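# Flip an ivory rocker switch down at its marked end

## Task

Push the ivory rocker switch's marked end downward until it latches there, with the switch still resting flat, then finish with no part of the robot (camera cables included) in contact with it; any drink can, parts box or small stack bin must remain upright.

## Robot and tools

Robot: two arms, left_arm and right_arm, each with six joints and a gripper. Joint order, the same in every row and every per-arm list: waist, shoulder, elbow, wrist pitch, wrist yaw, wrist roll. Stated ranges in rad: waist -2.618 to 3.054, shoulder 0.000 to 3.142, elbow 0.000 to 3.142, wrist pitch -1.571 to 1.571, wrist yaw -1.571 to 1.571, wrist roll -2.094 to 2.094. Real end stops may differ by up to 0.059 rad either way.

Frame: all hand positions, orientations and velocities use the scene frame. Origin is at table-top height, halfway between the two arms' nominal bases; +x points out across the table, +z up, and left_arm sits on the +y side (arm names do not match image sides). True bases are offset from nominal; only a BASES line gives their calibrated spot. Printed hand poses can be a few cm off, more at full reach.

A row is one flat list of 14 numbers, each from -1 to 1, covering both arms even if one stays still: left_arm's six joint values then its opening, then right_arm's six joint values then its opening. Joint values are offsets, not poses: they count from the Joint targets shown when the action (or call) begins, never from the previous row, so sending the same offset again moves further. Scale: 1.0 equals 2.224 rad for waist, shoulder and elbow, and 8.485 rad for the three wrist joints. The opening is absolute: +1 fully open, -1 shut. Sending 0 for an arm's joints re-commands its current targets; to leave a gripper alone, repeat its present opening, because 0 means half-open.

execute_actions(actions, cameras): actions is a list of actions; each action is a table of up to 15 rows, one row per 1/30 s step, the last row held to fill 15 steps (0.5 s per action). An empty list just reports state and images. An action asking any joint to go more than 0.059 rad beyond its range is rejected for both arms; a malformed action, or a failing first action, rejects the whole call. Per step, a joint's target cannot lead its measured angle by more than 0.339 rad (big joints) or 2.2 rad (wrist joints), and if targets would shift a gripper over 200 mm from where it is, that arm's targets are pulled back. Large displacements therefore may need several actions.

move(target, speed, blend, opening_speed, blocking, cameras): target is one 14-number row or a list of up to 15 rows; every row's joint values are offsets from the same starting Joint targets. All joints travel together, so grippers trace curves; no obstacle avoidance. speed is the top rad/s of the joint with the longest way to go, 0.01 to 12.57, default 0.5 (one value or one per target). blend (rad) rounds corners between listed targets. opening_speed (per second on the -1..1 scale, at least 0.2) ramps the fingers. blocking=false returns after about 0.5 s while the move keeps running. Paths take at least 0.5 s; over 10 s they stop short. The result adds a move: line, e.g. done, off_target (resting more than 0.035 rad from target), moving, held, fault, plus limits=held if steps were withheld. done does not tell you about contact.

wait(seconds, cameras): 0 to 10 s, arms keep last command. stop(cameras): brakes a running move; fast moves need room. zoom_image(camera, region): camera is cam_head_left or cam_head_right; region [x0, y0, x1, y1] in pixels from the top-left, at most 504x504, on that camera's latest image. finished_scene(scene): ends the current scene for good; give its number.

Results: end_effector_position (m) is the point between the finger pads, about 1 cm behind the tips; fingers point along gripper +z and open along y; end_effector_quat_wxyz is its orientation. Joint positions (rad) and Joint velocities (rad/s) come per arm, with the pad gap last (m; 0.094 when fully open). Joint targets is the base for your next offsets. Tool commands shows current gripper commands. grip_measured is the finger opening on the command scale (can read up to 2.7 mm wide when empty). Joint torques are total drive output including arm weight, with offsets and noise; positive means toward larger angle; joints 1 to 3 wrap at ±28 N m. "within noise" means an arm is essentially still. "joint sent to its limit" means a joint reached its end stop; "joint command not followed" means the clearance check altered targets. Action calls also list joint positions at sampled steps. MOTOR HOT appears at 75 °C; at 90 °C an OVER-TEMPERATURE FAULT folds that arm and disables it; at 100 °C it collapses.

Cameras: cam_head_left and cam_head_right, 896x504 each, head-mounted above and behind the arms (near x -0.19, y ±0.06, z 1.05), looking down over the table; calibration may be off by a couple of degrees and millimetres.

Avoid: fast contacts (a touch's force rises with speed and with how far the target lies past the contact), slams, hard pushes, the two arms striking or gripping each other, knocking over the can, box or bin, and anything leaving the table. Approach the switch's marked end slowly from above, press just enough to latch it, then lift clear. If an arm stays pressing, command its targets back past its measured positions. Avoid stretched or blocked poses that heat motors.

Each tool is called after "Call:" by a JSON object that holds its "method" and its "body".

## Session

Call:
{"method": "execute_actions", "body": {"actions": []}}

Scene clock: 0.00 s.
left_arm: end_effector_position=(+0.4286, +0.2967, +0.1025) grip_measured=+1.000 end_effector_quat_wxyz=(+0.594, -0.058, +0.801, +0.043) | right_arm: end_effector_position=(+0.4064, -0.2592, +0.1034) grip_measured=+1.000 end_effector_quat_wxyz=(+0.590, +0.008, +0.807, -0.016)
Joint positions: left_arm=[0.015 1.55 0.343 0.908 -0.141 -0.044 0.094] | right_arm=[-0.012 1.559 0.377 0.875 -0.004 -0.019 0.094]
Joint velocities: within noise
Joint torques (N m): no reading
Heat: left arm: 25 °C; right arm: 29 °C.
Joint targets: left_arm=[0.015 1.542 0.352 0.915 -0.142 -0.045] | right_arm=[-0.012 1.552 0.383 0.873 -0.004 -0.019]
Tool commands: left_gripper/opening=+1.0 right_gripper/opening=+1.0

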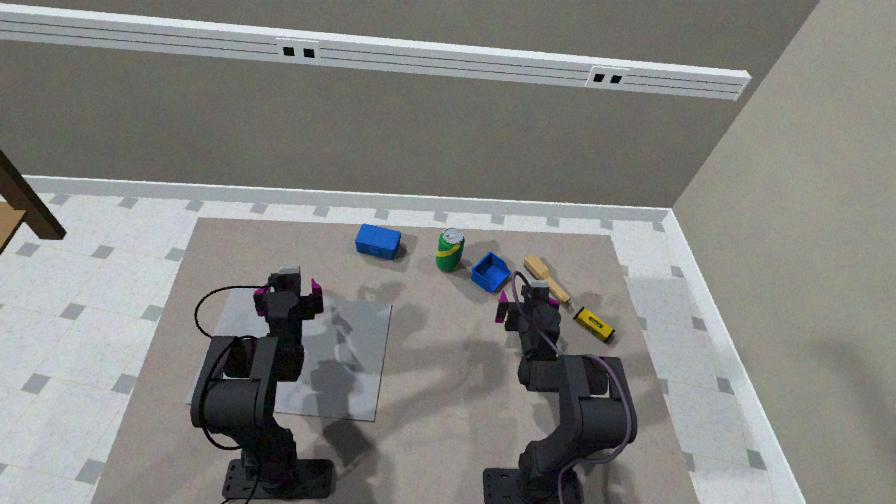

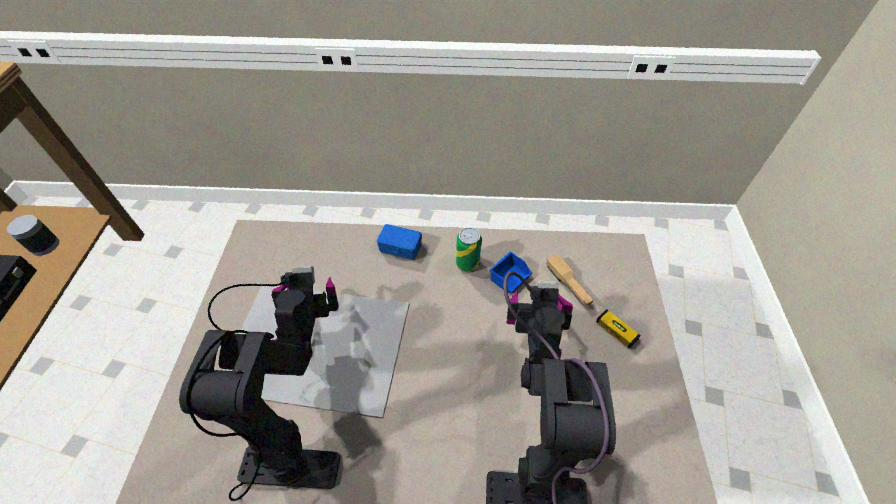

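Call:
{"method": "zoom_image", "body": {"camera": "cam_head_left", "region": [180, 210, 420, 345]}}

Call:
{"method": "zoom_image", "body": {"camera": "cam_head_right", "region": [440, 210, 680, 345]}}

Call:
{"method": "zoom_image", "body": {"camera": "cam_head_left", "region": [440, 210, 680, 345]}}

Scaled by 2.100 from the camera's 896x504 image, which has a finer 1280x720 frame.

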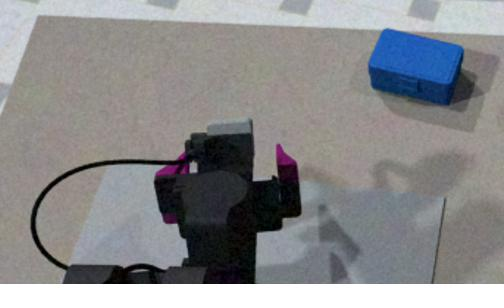

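Scaled by 2.100 from the camera's 896x504 image, which has a finer 1280x720 frame.

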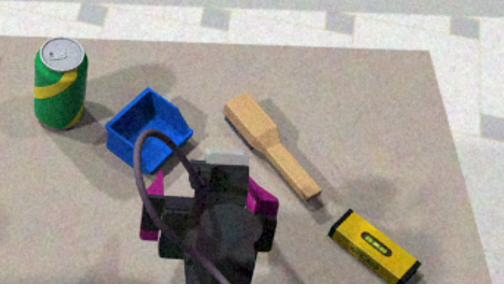

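Scaled by 2.100 from the camera's 896x504 image, which has a finer 1280x720 frame.

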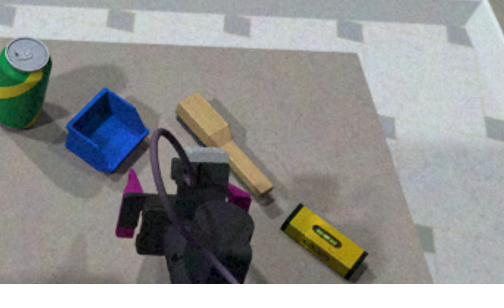

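Call:
{"method": "move", "body": {"target": [[0, -0.27, 0, 0, 0, 0, 1, 0, -0.27, 0, 0, 0, 0, 1], [0.27, -0.36, 0, 0, 0, 0, 1, -0.2, -0.36, 0, 0, 0, 0, 1]], "speed": 1.0, "blend": 0.1}}

Scene clock: 13.43 s.
left_arm: end_effector_position=(+0.2630, +0.4564, +0.3756) grip_measured=+1.000 end_effector_quat_wxyz=(+0.817, -0.216, +0.464, +0.266) | right_arm: end_effector_position=(+0.2707, -0.3817, +0.3783) grip_measured=+1.000 end_effector_quat_wxyz=(+0.827, +0.119, +0.507, -0.211)
Joint positions: left_arm=[0.609 0.752 0.343 0.911 -0.14 -0.044 0.094] | right_arm=[-0.452 0.762 0.377 0.861 -0.002 -0.019 0.094]
Joint velocities: within noise
Joint torques (N m): left_arm=[0.44 -0.87 8.79 1.83 0.02 -0.04] | right_arm=[-0.46 -0.53 8.17 1.82 -0.04 -0.02]
Heat: left arm: 27 °C; right arm: 32 °C.
Joint targets: left_arm=[0.615 0.741 0.352 0.915 -0.142 -0.045] | right_arm=[-0.457 0.751 0.383 0.873 -0.004 -0.018]
move: done

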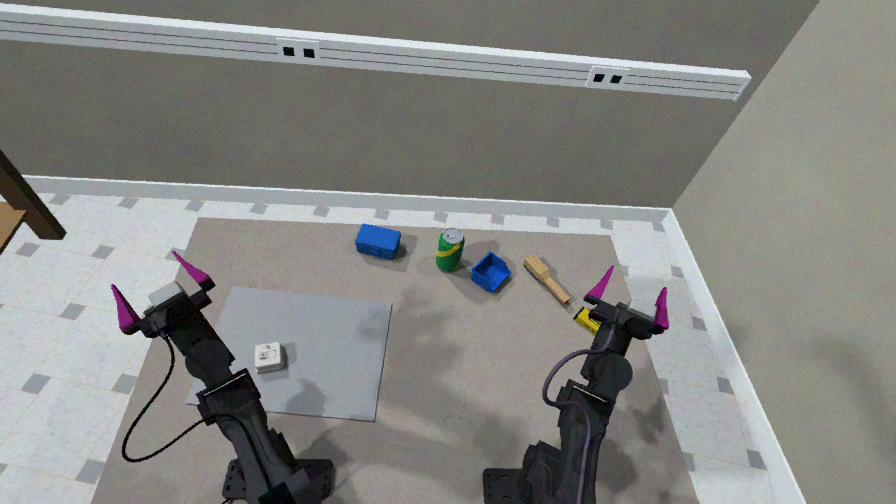

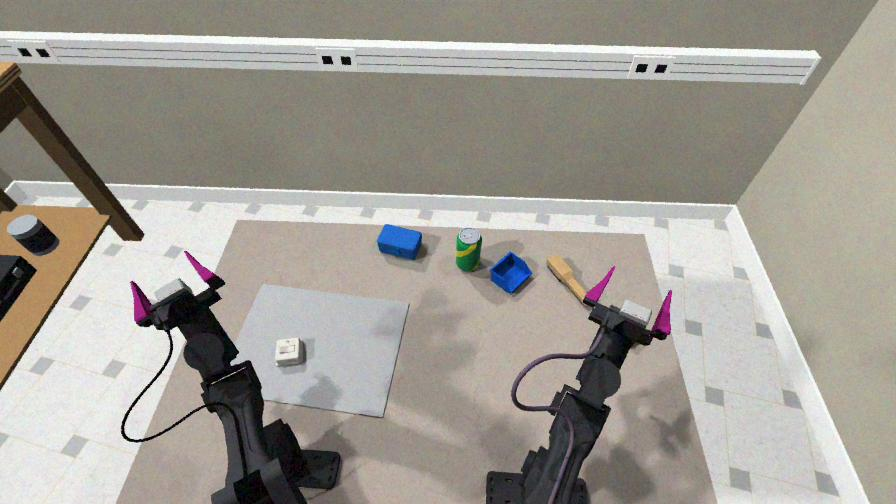

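Call:
{"method": "zoom_image", "body": {"camera": "cam_head_left", "region": [235, 325, 305, 385]}}

Call:
{"method": "zoom_image", "body": {"camera": "cam_head_right", "region": [255, 320, 325, 380]}}

Scaled by 7.200 from the camera's 896x504 image, which has a finer 1280x720 frame.

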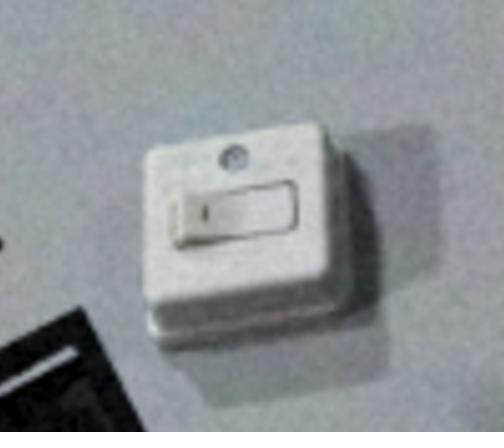

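Scaled by 7.200 from the camera's 896x504 image, which has a finer 1280x720 frame.

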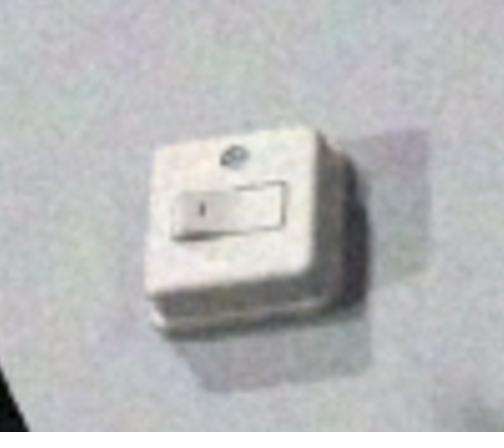

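Call:
{"method": "zoom_image", "body": {"camera": "cam_head_left", "region": [100, 240, 240, 340]}}

Call:
{"method": "zoom_image", "body": {"camera": "cam_head_right", "region": [100, 240, 240, 340]}}

Scaled by 3.600 from the camera's 896x504 image, which has a finer 1280x720 frame.

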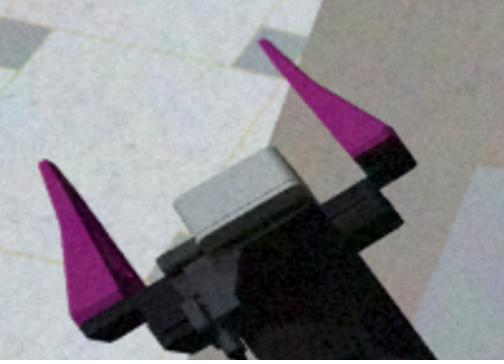

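Scaled by 3.600 from the camera's 896x504 image, which has a finer 1280x720 frame.

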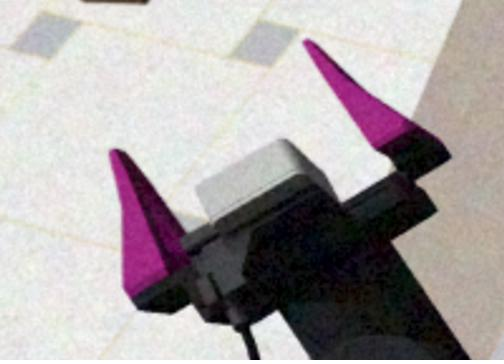

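Call:
{"method": "move", "body": {"target": [-0.14388, 0.35755, 0.38107, -0.25328, 0.016735, 0.0053, -1, 0, 0, 0, 0, 0, 0, 1], "speed": 1.2}}

Scene clock: 55.10 s.
left_arm: end_effector_position=(+0.2804, +0.3461, +0.1062) grip_measured=-0.995 end_effector_quat_wxyz=(-0.003, -0.146, +0.989, +0.005) | right_arm: end_effector_position=(+0.2707, -0.3817, +0.3783) grip_measured=+1.000 end_effector_quat_wxyz=(+0.827, +0.119, +0.507, -0.211)
Joint positions: left_arm=[0.3 1.522 1.172 -1.225 -0.01 -0.011 0] | right_arm=[-0.452 0.762 0.377 0.861 -0.002 -0.019 0.094]
Joint velocities: within noise
Joint torques (N m): left_arm=[-0.47 -4.12 9.44 0.42 0.14 0.08] | right_arm=[-0.46 -0.53 8.17 1.82 -0.05 -0.02]
Heat: left arm: 29 °C; right arm: 33 °C.
Joint targets: left_arm=[0.295 1.536 1.199 -1.234 0.000 0.000] | right_arm=[-0.457 0.751 0.383 0.873 -0.004 -0.018]
move: done

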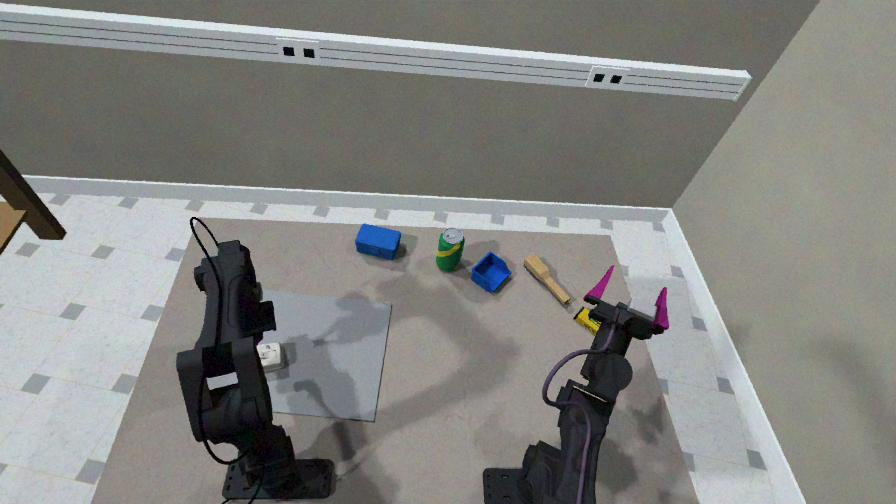

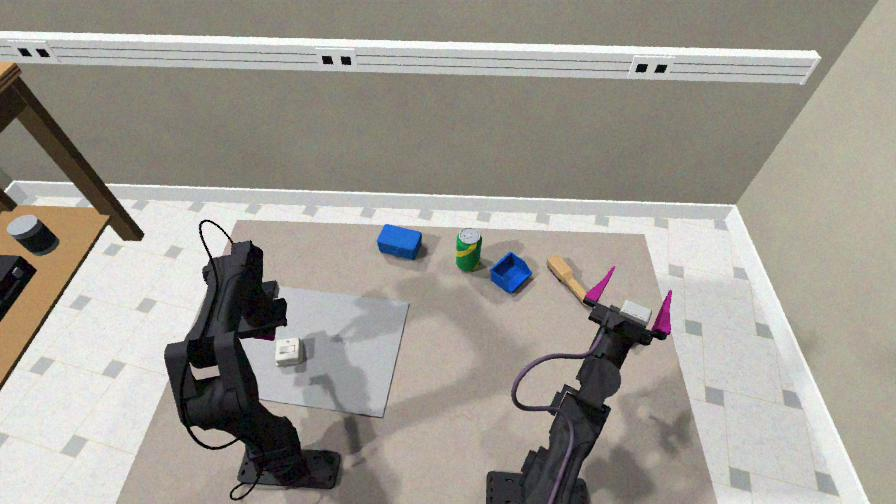

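Call:
{"method": "zoom_image", "body": {"camera": "cam_head_right", "region": [225, 295, 325, 380]}}

Call:
{"method": "zoom_image", "body": {"camera": "cam_head_left", "region": [215, 295, 315, 380]}}

Scaled by 5.040 from the camera's 896x504 image, which has a finer 1280x720 frame.

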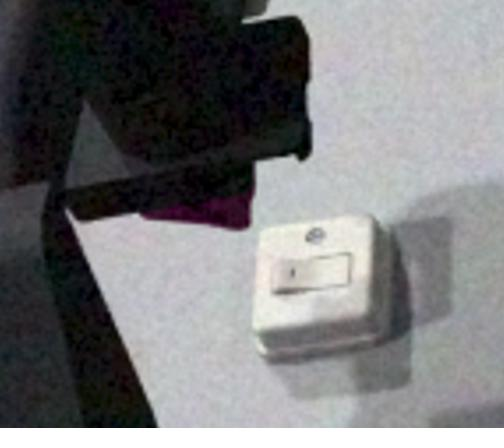

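Scaled by 5.040 from the camera's 896x504 image, which has a finer 1280x720 frame.

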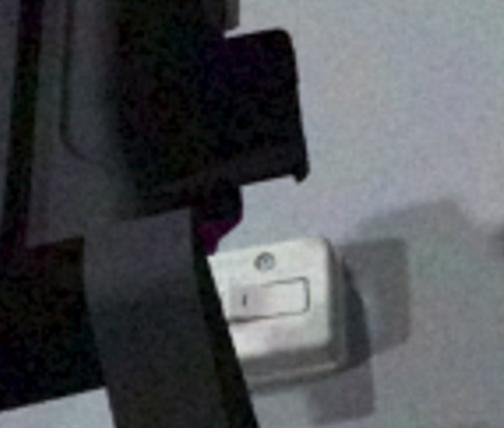

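Call:
{"method": "move", "body": {"target": [-0.01034, 0.02158, -0.04541, 0.01803, 0.00118, 0, -1, 0, 0, 0, 0, 0, 0, 1], "speed": 0.4}}

Call:
{"method": "zoom_image", "body": {"camera": "cam_head_right", "region": [225, 295, 325, 380]}}

Call:
{"method": "zoom_image", "body": {"camera": "cam_head_left", "region": [215, 295, 315, 380]}}

Scene clock: 67.47 s.
left_arm: end_effector_position=(+0.2922, +0.3416, +0.0764) grip_measured=-0.995 end_effector_quat_wxyz=(+0.001, -0.135, +0.991, +0.000) | right_arm: end_effector_position=(+0.2707, -0.3817, +0.3783) grip_measured=+1.000 end_effector_quat_wxyz=(+0.827, +0.119, +0.507, -0.211)
Joint positions: left_arm=[0.278 1.573 1.102 -1.097 0 -0.01 0] | right_arm=[-0.452 0.762 0.377 0.861 -0.002 -0.019 0.094]
Joint velocities: within noise
Joint torques (N m): left_arm=[-0.55 -4.63 6.32 0.69 0.13 0.06] | right_arm=[-0.46 -0.53 8.17 1.82 -0.04 -0.02]
Heat: left arm: 28 °C; right arm: 33 °C.
Joint targets: left_arm=[0.272 1.584 1.098 -1.081 0.010 0.000] | right_arm=[-0.457 0.751 0.383 0.873 -0.004 -0.018]
move: done

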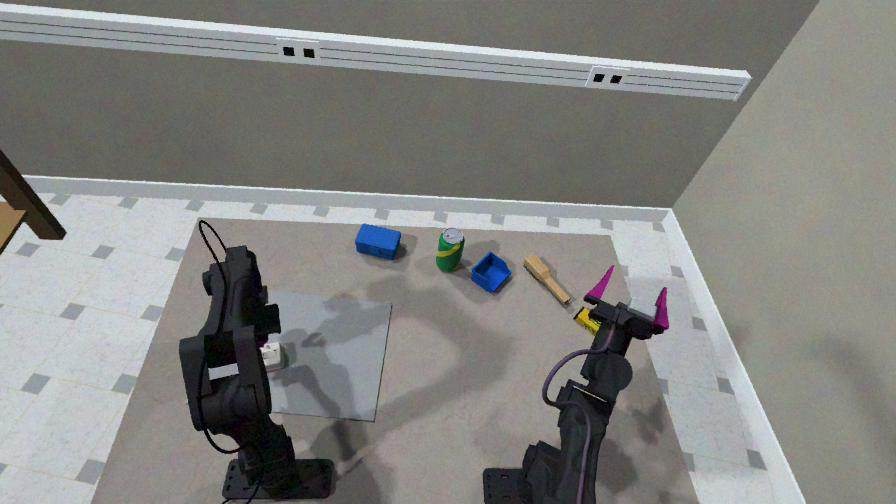

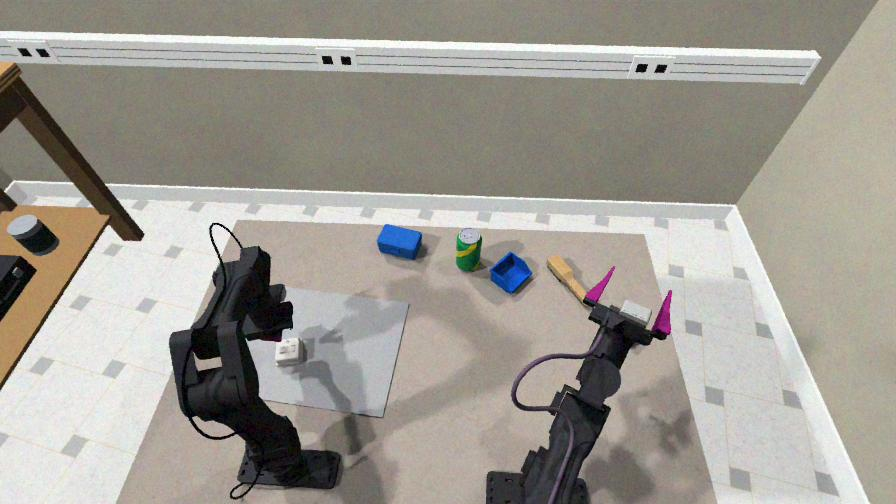

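Scaled by 5.040 from the camera's 896x504 image, which has a finer 1280x720 frame.

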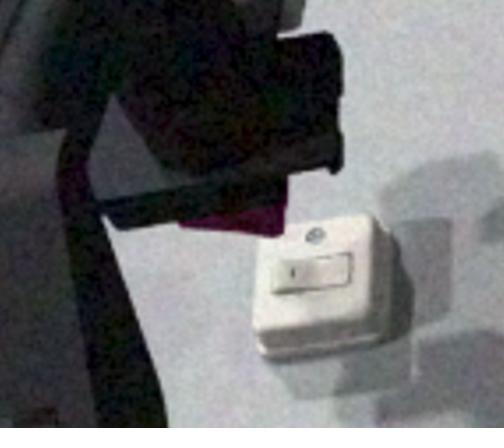

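Scaled by 5.040 from the camera's 896x504 image, which has a finer 1280x720 frame.

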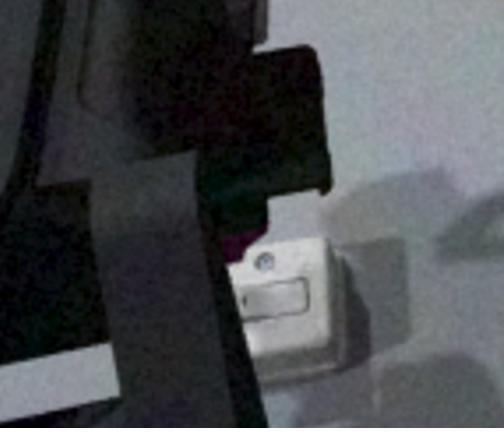

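Call:
{"method": "move", "body": {"target": [0.01349, 0.00247, -0.02698, 0.00766, 0, 0, -1, 0, 0, 0, 0, 0, 0, 1], "speed": 0.3}}

Call:
{"method": "zoom_image", "body": {"camera": "cam_head_right", "region": [245, 310, 315, 370]}}

Call:
{"method": "zoom_image", "body": {"camera": "cam_head_left", "region": [230, 315, 300, 375]}}

Scene clock: 84.43 s.
left_arm: end_effector_position=(+0.2891, +0.3456, +0.0624) grip_measured=-0.995 end_effector_quat_wxyz=(+0.005, -0.144, +0.990, +0.000) | right_arm: end_effector_position=(+0.2707, -0.3817, +0.3783) grip_measured=+1.000 end_effector_quat_wxyz=(+0.827, +0.119, +0.507, -0.211)
Joint positions: left_arm=[0.296 1.573 1.044 -1.032 0 -0.01 0] | right_arm=[-0.452 0.762 0.377 0.861 -0.002 -0.019 0.094]
Joint velocities: within noise
Joint torques (N m): left_arm=[0.44 -4.22 6.02 0.71 0.13 0.08] | right_arm=[-0.46 -0.51 8.17 1.82 -0.04 -0.02]
Heat: left arm: 27 °C; right arm: 34 °C.
Joint targets: left_arm=[0.302 1.590 1.038 -1.016 0.010 0.000] | right_arm=[-0.457 0.751 0.383 0.873 -0.004 -0.018]
move: done

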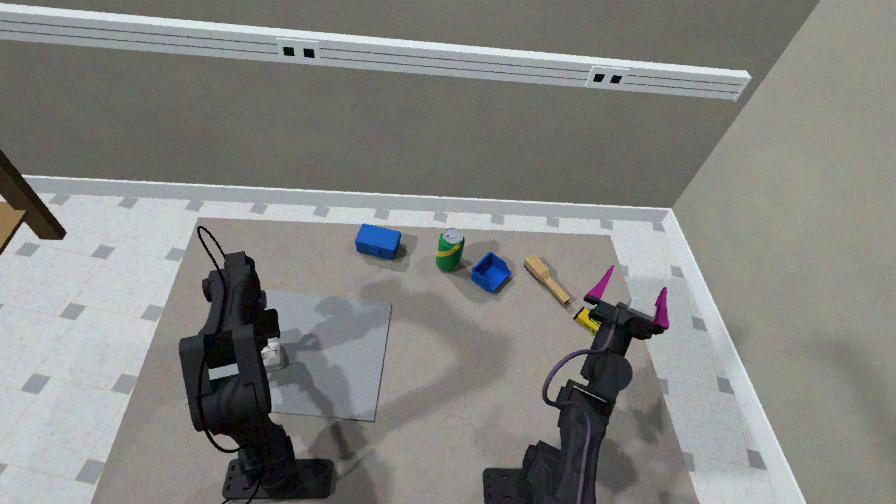

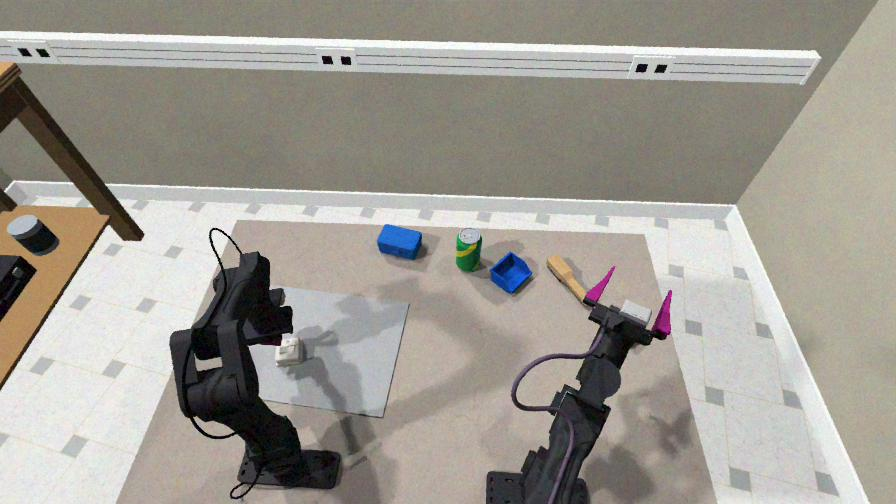

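Scaled by 7.200 from the camera's 896x504 image, which has a finer 1280x720 frame.

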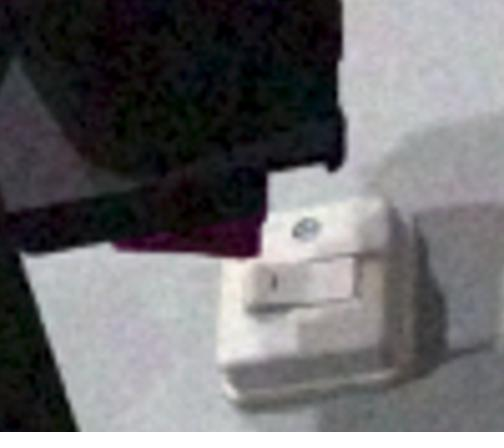

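Scaled by 7.200 from the camera's 896x504 image, which has a finer 1280x720 frame.

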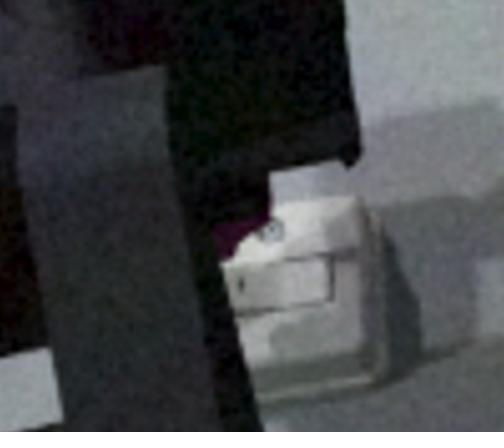

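Call:
{"method": "move", "body": {"target": [0, 0.00506, -0.01353, 0.00488, 0, 0, -1, 0, 0, 0, 0, 0, 0, 1], "speed": 0.08}}

Call:
{"method": "zoom_image", "body": {"camera": "cam_head_right", "region": [245, 310, 315, 370]}}

Scene clock: 89.17 s.
left_arm: end_effector_position=(+0.2890, +0.3456, +0.0523) grip_measured=-0.995 end_effector_quat_wxyz=(+0.005, -0.144, +0.990, +0.000) | right_arm: end_effector_position=(+0.2707, -0.3817, +0.3783) grip_measured=+1.000 end_effector_quat_wxyz=(+0.827, +0.119, +0.507, -0.211)
Joint positions: left_arm=[0.296 1.586 1.015 -0.991 0 -0.01 0] | right_arm=[-0.452 0.762 0.377 0.861 -0.002 -0.019 0.094]
Joint velocities: within noise
Joint torques (N m): left_arm=[0.34 -4.38 5.87 0.72 0.09 0.1] | right_arm=[-0.46 -0.53 8.18 1.82 -0.05 -0.02]
Heat: left arm: 27 °C; right arm: 34 °C.
Joint targets: left_arm=[0.302 1.601 1.008 -0.975 0.010 0.000] | right_arm=[-0.457 0.751 0.383 0.873 -0.004 -0.018]
move: done

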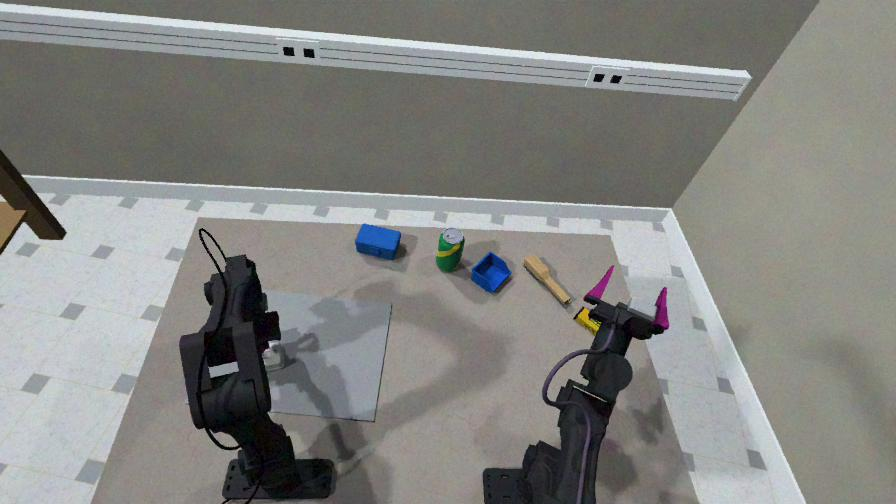

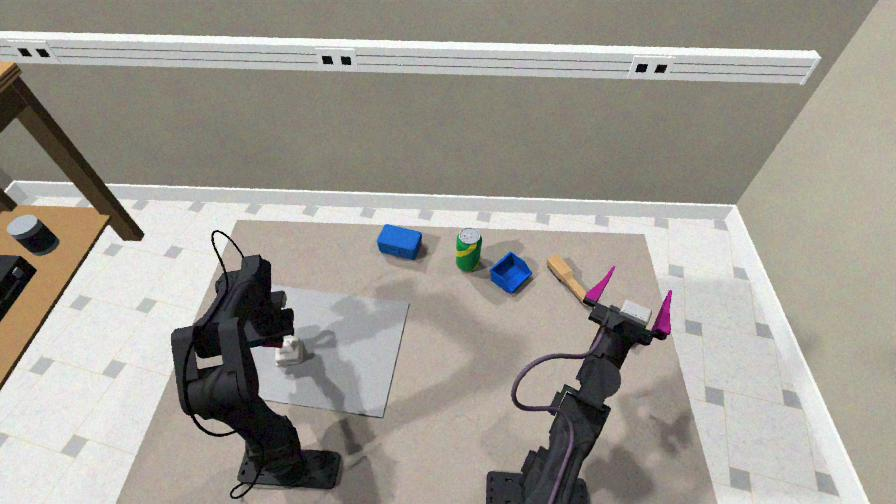

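Scaled by 7.200 from the camera's 896x504 image, which has a finer 1280x720 frame.

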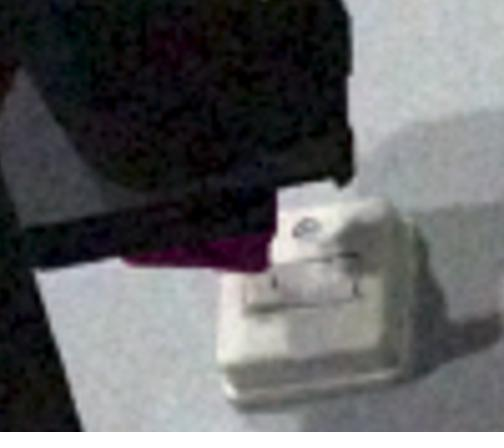

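Call:
{"method": "move", "body": {"target": [0, 0.00202, -0.00541, 0.00195, 0, 0, -1, 0, 0, 0, 0, 0, 0, 1], "speed": 0.05, "cameras": ["cam_head_right"]}}

Call:
{"method": "zoom_image", "body": {"camera": "cam_head_right", "region": [245, 310, 315, 370]}}

Scene clock: 91.33 s.
left_arm: end_effector_position=(+0.2891, +0.3456, +0.0495) grip_measured=-0.995 end_effector_quat_wxyz=(+0.007, -0.144, +0.990, +0.001) | right_arm: end_effector_position=(+0.2707, -0.3817, +0.3783) grip_measured=+1.000 end_effector_quat_wxyz=(+0.827, +0.119, +0.507, -0.211)
Joint positions: left_arm=[0.296 1.586 1.003 -0.974 0 -0.01 0] | right_arm=[-0.452 0.762 0.377 0.861 -0.002 -0.019 0.094]
Joint velocities: within noise
Joint torques (N m): left_arm=[0.44 -3.99 5.87 0.68 0.12 0.05] | right_arm=[-0.47 -0.53 8.18 1.82 -0.05 -0.02]
Heat: left arm: 27 °C; right arm: 34 °C.
Joint targets: left_arm=[0.302 1.605 0.996 -0.958 0.010 0.000] | right_arm=[-0.457 0.751 0.383 0.873 -0.004 -0.018]
move: done
Images, in order (width x height): cam_head_right 896x504.

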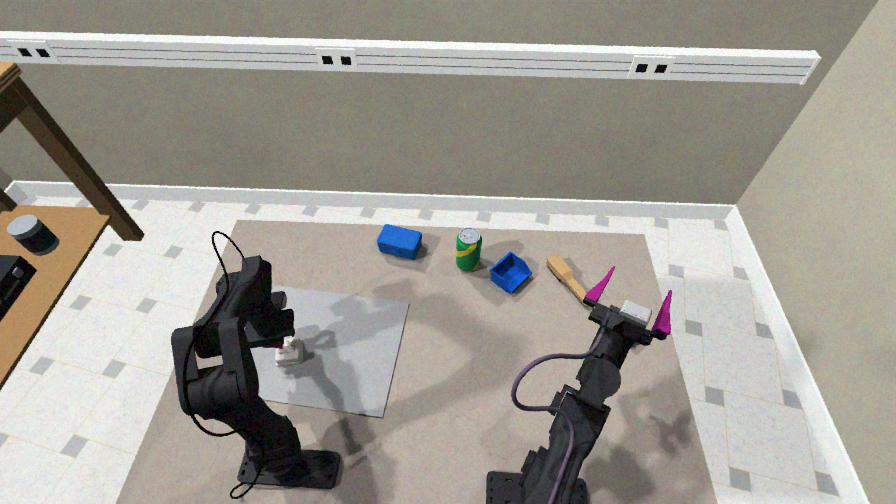

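Scaled by 7.200 from the camera's 896x504 image, which has a finer 1280x720 frame.

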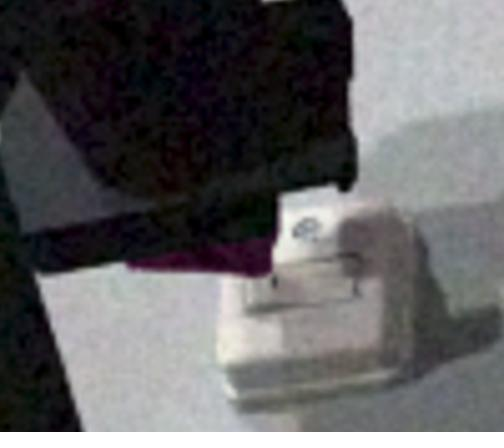

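Call:
{"method": "move", "body": {"target": [0, 0.00202, -0.00541, 0.00195, 0, 0, -1, 0, 0, 0, 0, 0, 0, 1], "speed": 0.05, "cameras": ["cam_head_right"]}}

Call:
{"method": "zoom_image", "body": {"camera": "cam_head_right", "region": [245, 310, 315, 370]}}

Scene clock: 93.33 s.
left_arm: end_effector_position=(+0.2888, +0.3455, +0.0446) grip_measured=-0.995 end_effector_quat_wxyz=(+0.005, -0.144, +0.990, +0.001) | right_arm: end_effector_position=(+0.2707, -0.3817, +0.3783) grip_measured=+1.000 end_effector_quat_wxyz=(+0.827, +0.119, +0.507, -0.211)
Joint positions: left_arm=[0.296 1.594 0.991 -0.957 0 -0.01 0] | right_arm=[-0.452 0.762 0.377 0.861 -0.002 -0.019 0.094]
Joint velocities: within noise
Joint torques (N m): left_arm=[0.43 -4.23 5.78 0.71 0.14 0.07] | right_arm=[-0.46 -0.53 8.18 1.82 -0.05 -0.03]
Heat: left arm: 27 °C; right arm: 34 °C.
Joint targets: left_arm=[0.302 1.610 0.984 -0.942 0.010 0.000] | right_arm=[-0.457 0.751 0.383 0.873 -0.004 -0.018]
move: done
Images, in order (width x height): cam_head_right 896x504.

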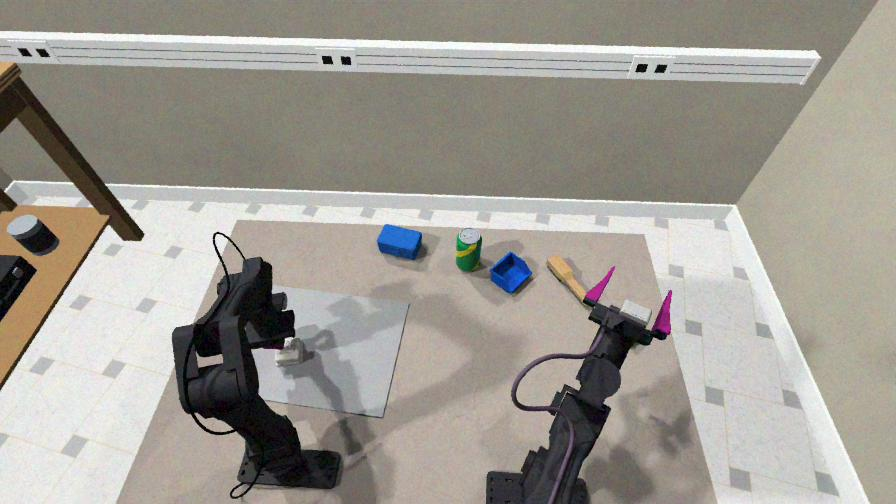

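Scaled by 7.200 from the camera's 896x504 image, which has a finer 1280x720 frame.

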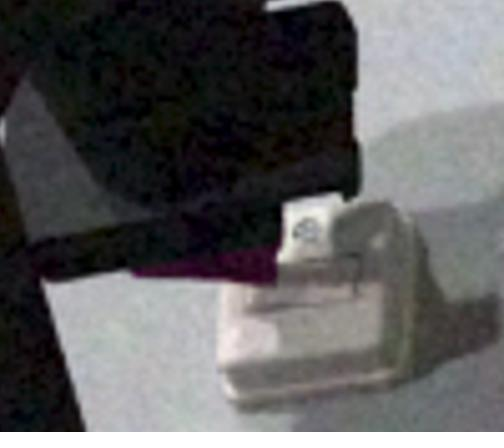

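Call:
{"method": "move", "body": {"target": [0, 0.00202, -0.00541, 0.00195, 0, 0, -1, 0, 0, 0, 0, 0, 0, 1], "speed": 0.05, "cameras": ["cam_head_right"]}}

Call:
{"method": "zoom_image", "body": {"camera": "cam_head_right", "region": [245, 310, 315, 370]}}

Scene clock: 95.03 s.
left_arm: end_effector_position=(+0.2882, +0.3454, +0.0423) grip_measured=-0.995 end_effector_quat_wxyz=(+0.006, -0.144, +0.990, +0.001) | right_arm: end_effector_position=(+0.2707, -0.3817, +0.3783) grip_measured=+1.000 end_effector_quat_wxyz=(+0.827, +0.119, +0.507, -0.211)
Joint positions: left_arm=[0.296 1.594 0.981 -0.946 0 -0.01 0] | right_arm=[-0.452 0.762 0.377 0.861 -0.002 -0.019 0.094]
Joint velocities: within noise
Joint torques (N m): left_arm=[0.4 -3.93 5.63 0.77 0.14 0.07] | right_arm=[-0.46 -0.51 8.18 1.82 -0.04 -0.02]
Heat: left arm: 27 °C; right arm: 34 °C.
Joint targets: left_arm=[0.302 1.614 0.972 -0.925 0.010 0.000] | right_arm=[-0.457 0.751 0.383 0.873 -0.004 -0.018]
move: done
Images, in order (width x height): cam_head_right 896x504.

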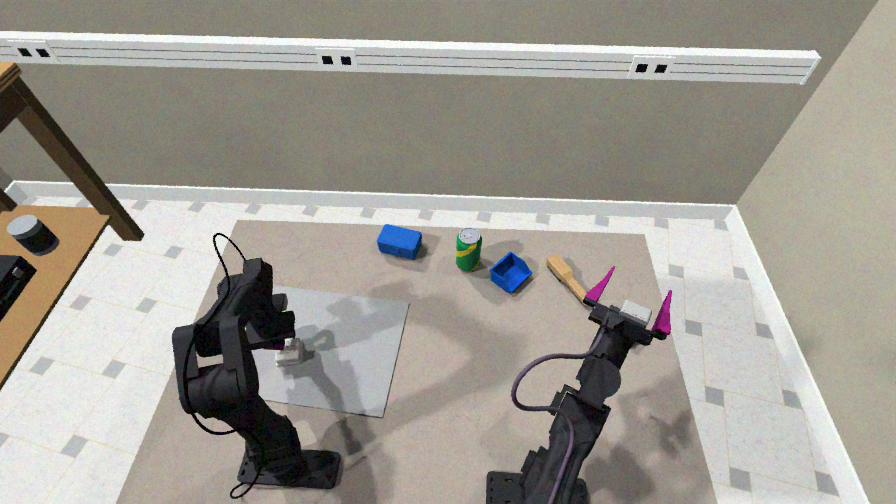

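Scaled by 7.200 from the camera's 896x504 image, which has a finer 1280x720 frame.

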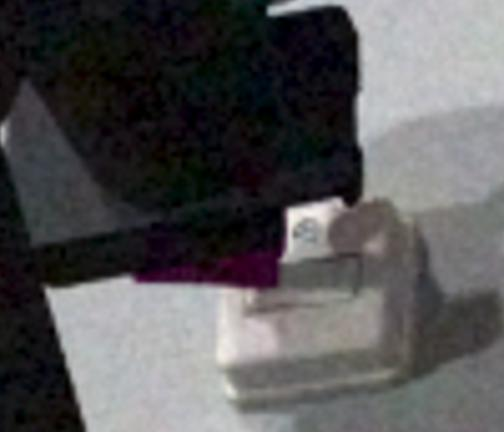

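Call:
{"method": "move", "body": {"target": [0, 0.00202, -0.00541, 0.00195, 0, 0, -1, 0, 0, 0, 0, 0, 0, 1], "speed": 0.05, "cameras": ["cam_head_right"]}}

Call:
{"method": "zoom_image", "body": {"camera": "cam_head_right", "region": [245, 310, 315, 370]}}

Scene clock: 96.97 s.
left_arm: end_effector_position=(+0.2881, +0.3453, +0.0418) grip_measured=-0.995 end_effector_quat_wxyz=(+0.006, -0.144, +0.990, +0.001) | right_arm: end_effector_position=(+0.2707, -0.3817, +0.3783) grip_measured=+1.000 end_effector_quat_wxyz=(+0.827, +0.119, +0.507, -0.211)
Joint positions: left_arm=[0.296 1.594 0.979 -0.944 0 -0.01 0] | right_arm=[-0.452 0.762 0.377 0.861 -0.002 -0.019 0.094]
Joint velocities: within noise
Joint torques (N m): left_arm=[0.4 -3.55 4.68 0.88 0.12 0.06] | right_arm=[-0.47 -0.53 8.17 1.82 -0.04 -0.02]
Heat: left arm: 27 °C; right arm: 34 °C.
Joint targets: left_arm=[0.302 1.619 0.960 -0.909 0.010 0.000] | right_arm=[-0.457 0.751 0.383 0.873 -0.004 -0.018]
move: done
Images, in order (width x height): cam_head_right 896x504.

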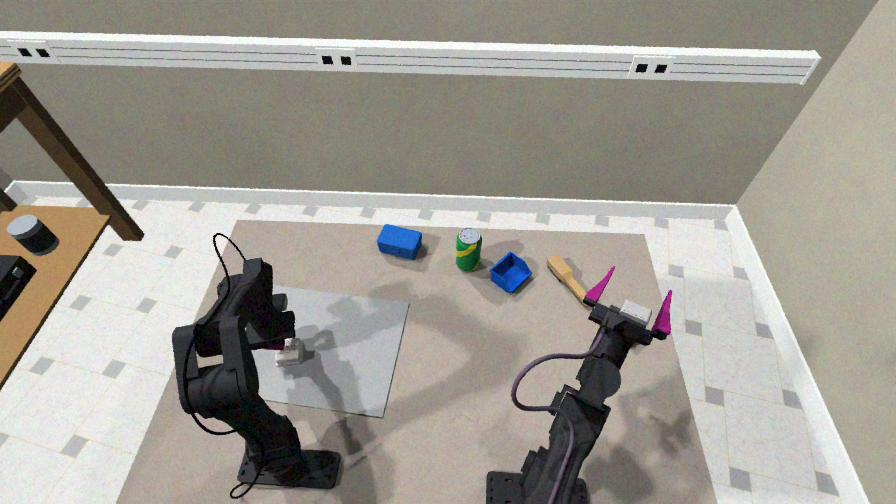

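Scaled by 7.200 from the camera's 896x504 image, which has a finer 1280x720 frame.

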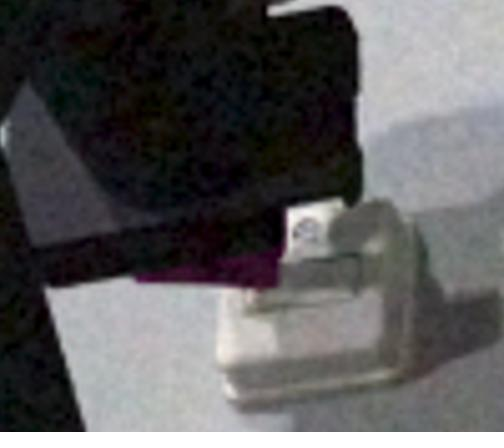

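Call:
{"method": "move", "body": {"target": [0, 0.00202, -0.00541, 0.00195, 0, 0, -1, 0, 0, 0, 0, 0, 0, 1], "speed": 0.05, "cameras": ["cam_head_right"]}}

Call:
{"method": "zoom_image", "body": {"camera": "cam_head_right", "region": [245, 310, 315, 370]}}

Scene clock: 98.80 s.
left_arm: end_effector_position=(+0.2883, +0.3454, +0.0368) grip_measured=-0.995 end_effector_quat_wxyz=(+0.007, -0.144, +0.990, +0.001) | right_arm: end_effector_position=(+0.2707, -0.3817, +0.3783) grip_measured=+1.000 end_effector_quat_wxyz=(+0.827, +0.119, +0.507, -0.211)
Joint positions: left_arm=[0.296 1.601 0.965 -0.922 0 -0.01 0] | right_arm=[-0.452 0.762 0.377 0.861 -0.002 -0.019 0.094]
Joint velocities: within noise
Joint torques (N m): left_arm=[0.46 -3.82 4.83 0.88 0.09 0.08] | right_arm=[-0.47 -0.53 8.18 1.82 -0.05 -0.02]
Heat: left arm: 27 °C; right arm: 34 °C.
Joint targets: left_arm=[0.302 1.624 0.948 -0.892 0.010 0.000] | right_arm=[-0.457 0.751 0.383 0.873 -0.004 -0.018]
move: done
Images, in order (width x height): cam_head_right 896x504.

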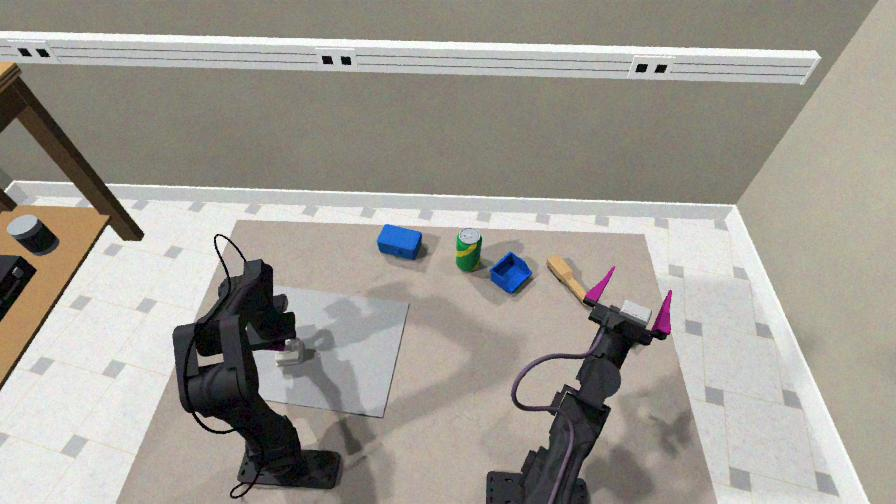

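Scaled by 7.200 from the camera's 896x504 image, which has a finer 1280x720 frame.

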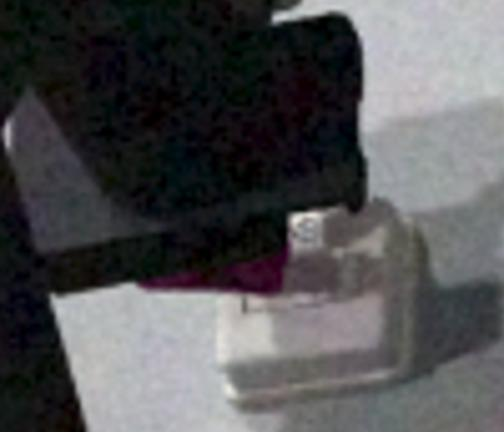

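Call:
{"method": "zoom_image", "body": {"camera": "cam_head_right", "region": [265, 330, 309, 368]}}

Call:
{"method": "move", "body": {"target": [0, 0.00152, -0.00406, 0.00146, 0, 0, -1, 0, 0, 0, 0, 0, 0, 1], "speed": 0.05, "cameras": ["cam_head_right"]}}

Call:
{"method": "zoom_image", "body": {"camera": "cam_head_right", "region": [265, 330, 309, 368]}}

Scaled by 11.455 from the camera's 896x504 image, which has a finer 1280x720 frame.

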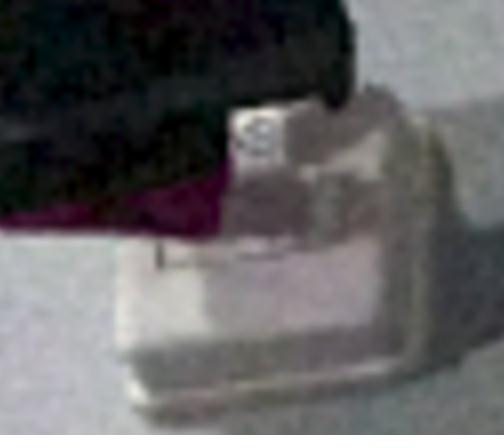

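Scene clock: 100.73 s.
left_arm: end_effector_position=(+0.2882, +0.3454, +0.0366) grip_measured=-0.995 end_effector_quat_wxyz=(+0.007, -0.144, +0.990, +0.001) | right_arm: end_effector_position=(+0.2707, -0.3817, +0.3783) grip_measured=+1.000 end_effector_quat_wxyz=(+0.827, +0.119, +0.507, -0.211)
Joint positions: left_arm=[0.296 1.601 0.964 -0.92 0 -0.01 0] | right_arm=[-0.452 0.762 0.377 0.861 -0.002 -0.019 0.094]
Joint velocities: within noise
Joint torques (N m): left_arm=[0.42 -3.56 4.01 0.92 0.12 0.08] | right_arm=[-0.47 -0.53 8.17 1.82 -0.05 -0.02]
Heat: left arm: 27 °C; right arm: 34 °C.
Joint targets: left_arm=[0.302 1.627 0.939 -0.880 0.010 0.000] | right_arm=[-0.457 0.751 0.383 0.873 -0.004 -0.018]
move: off_target (left_arm); left_arm: the wrist pitch is farthest, 0.040 rad from its target
Images, in order (width x height): cam_head_right 896x504.

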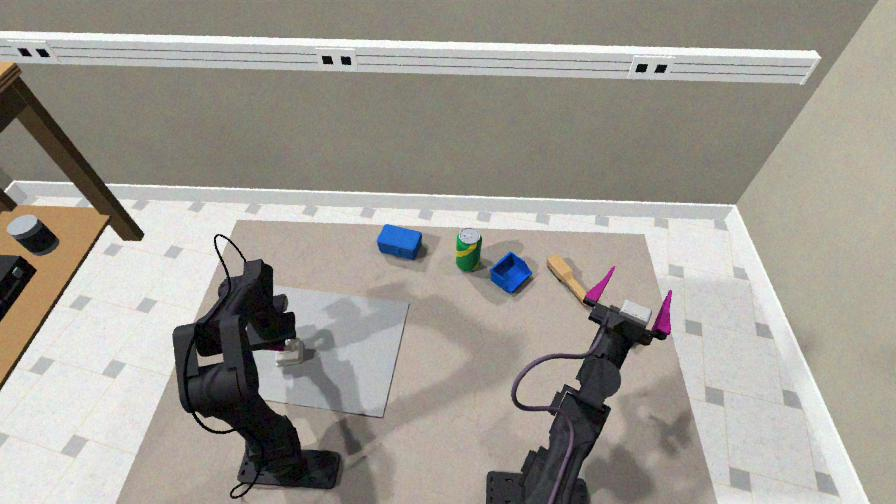

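Scaled by 11.455 from the camera's 896x504 image, which has a finer 1280x720 frame.

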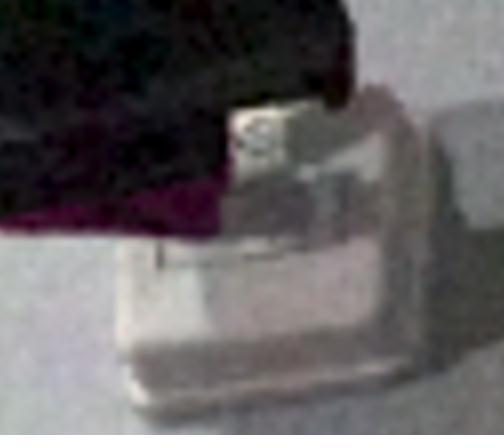

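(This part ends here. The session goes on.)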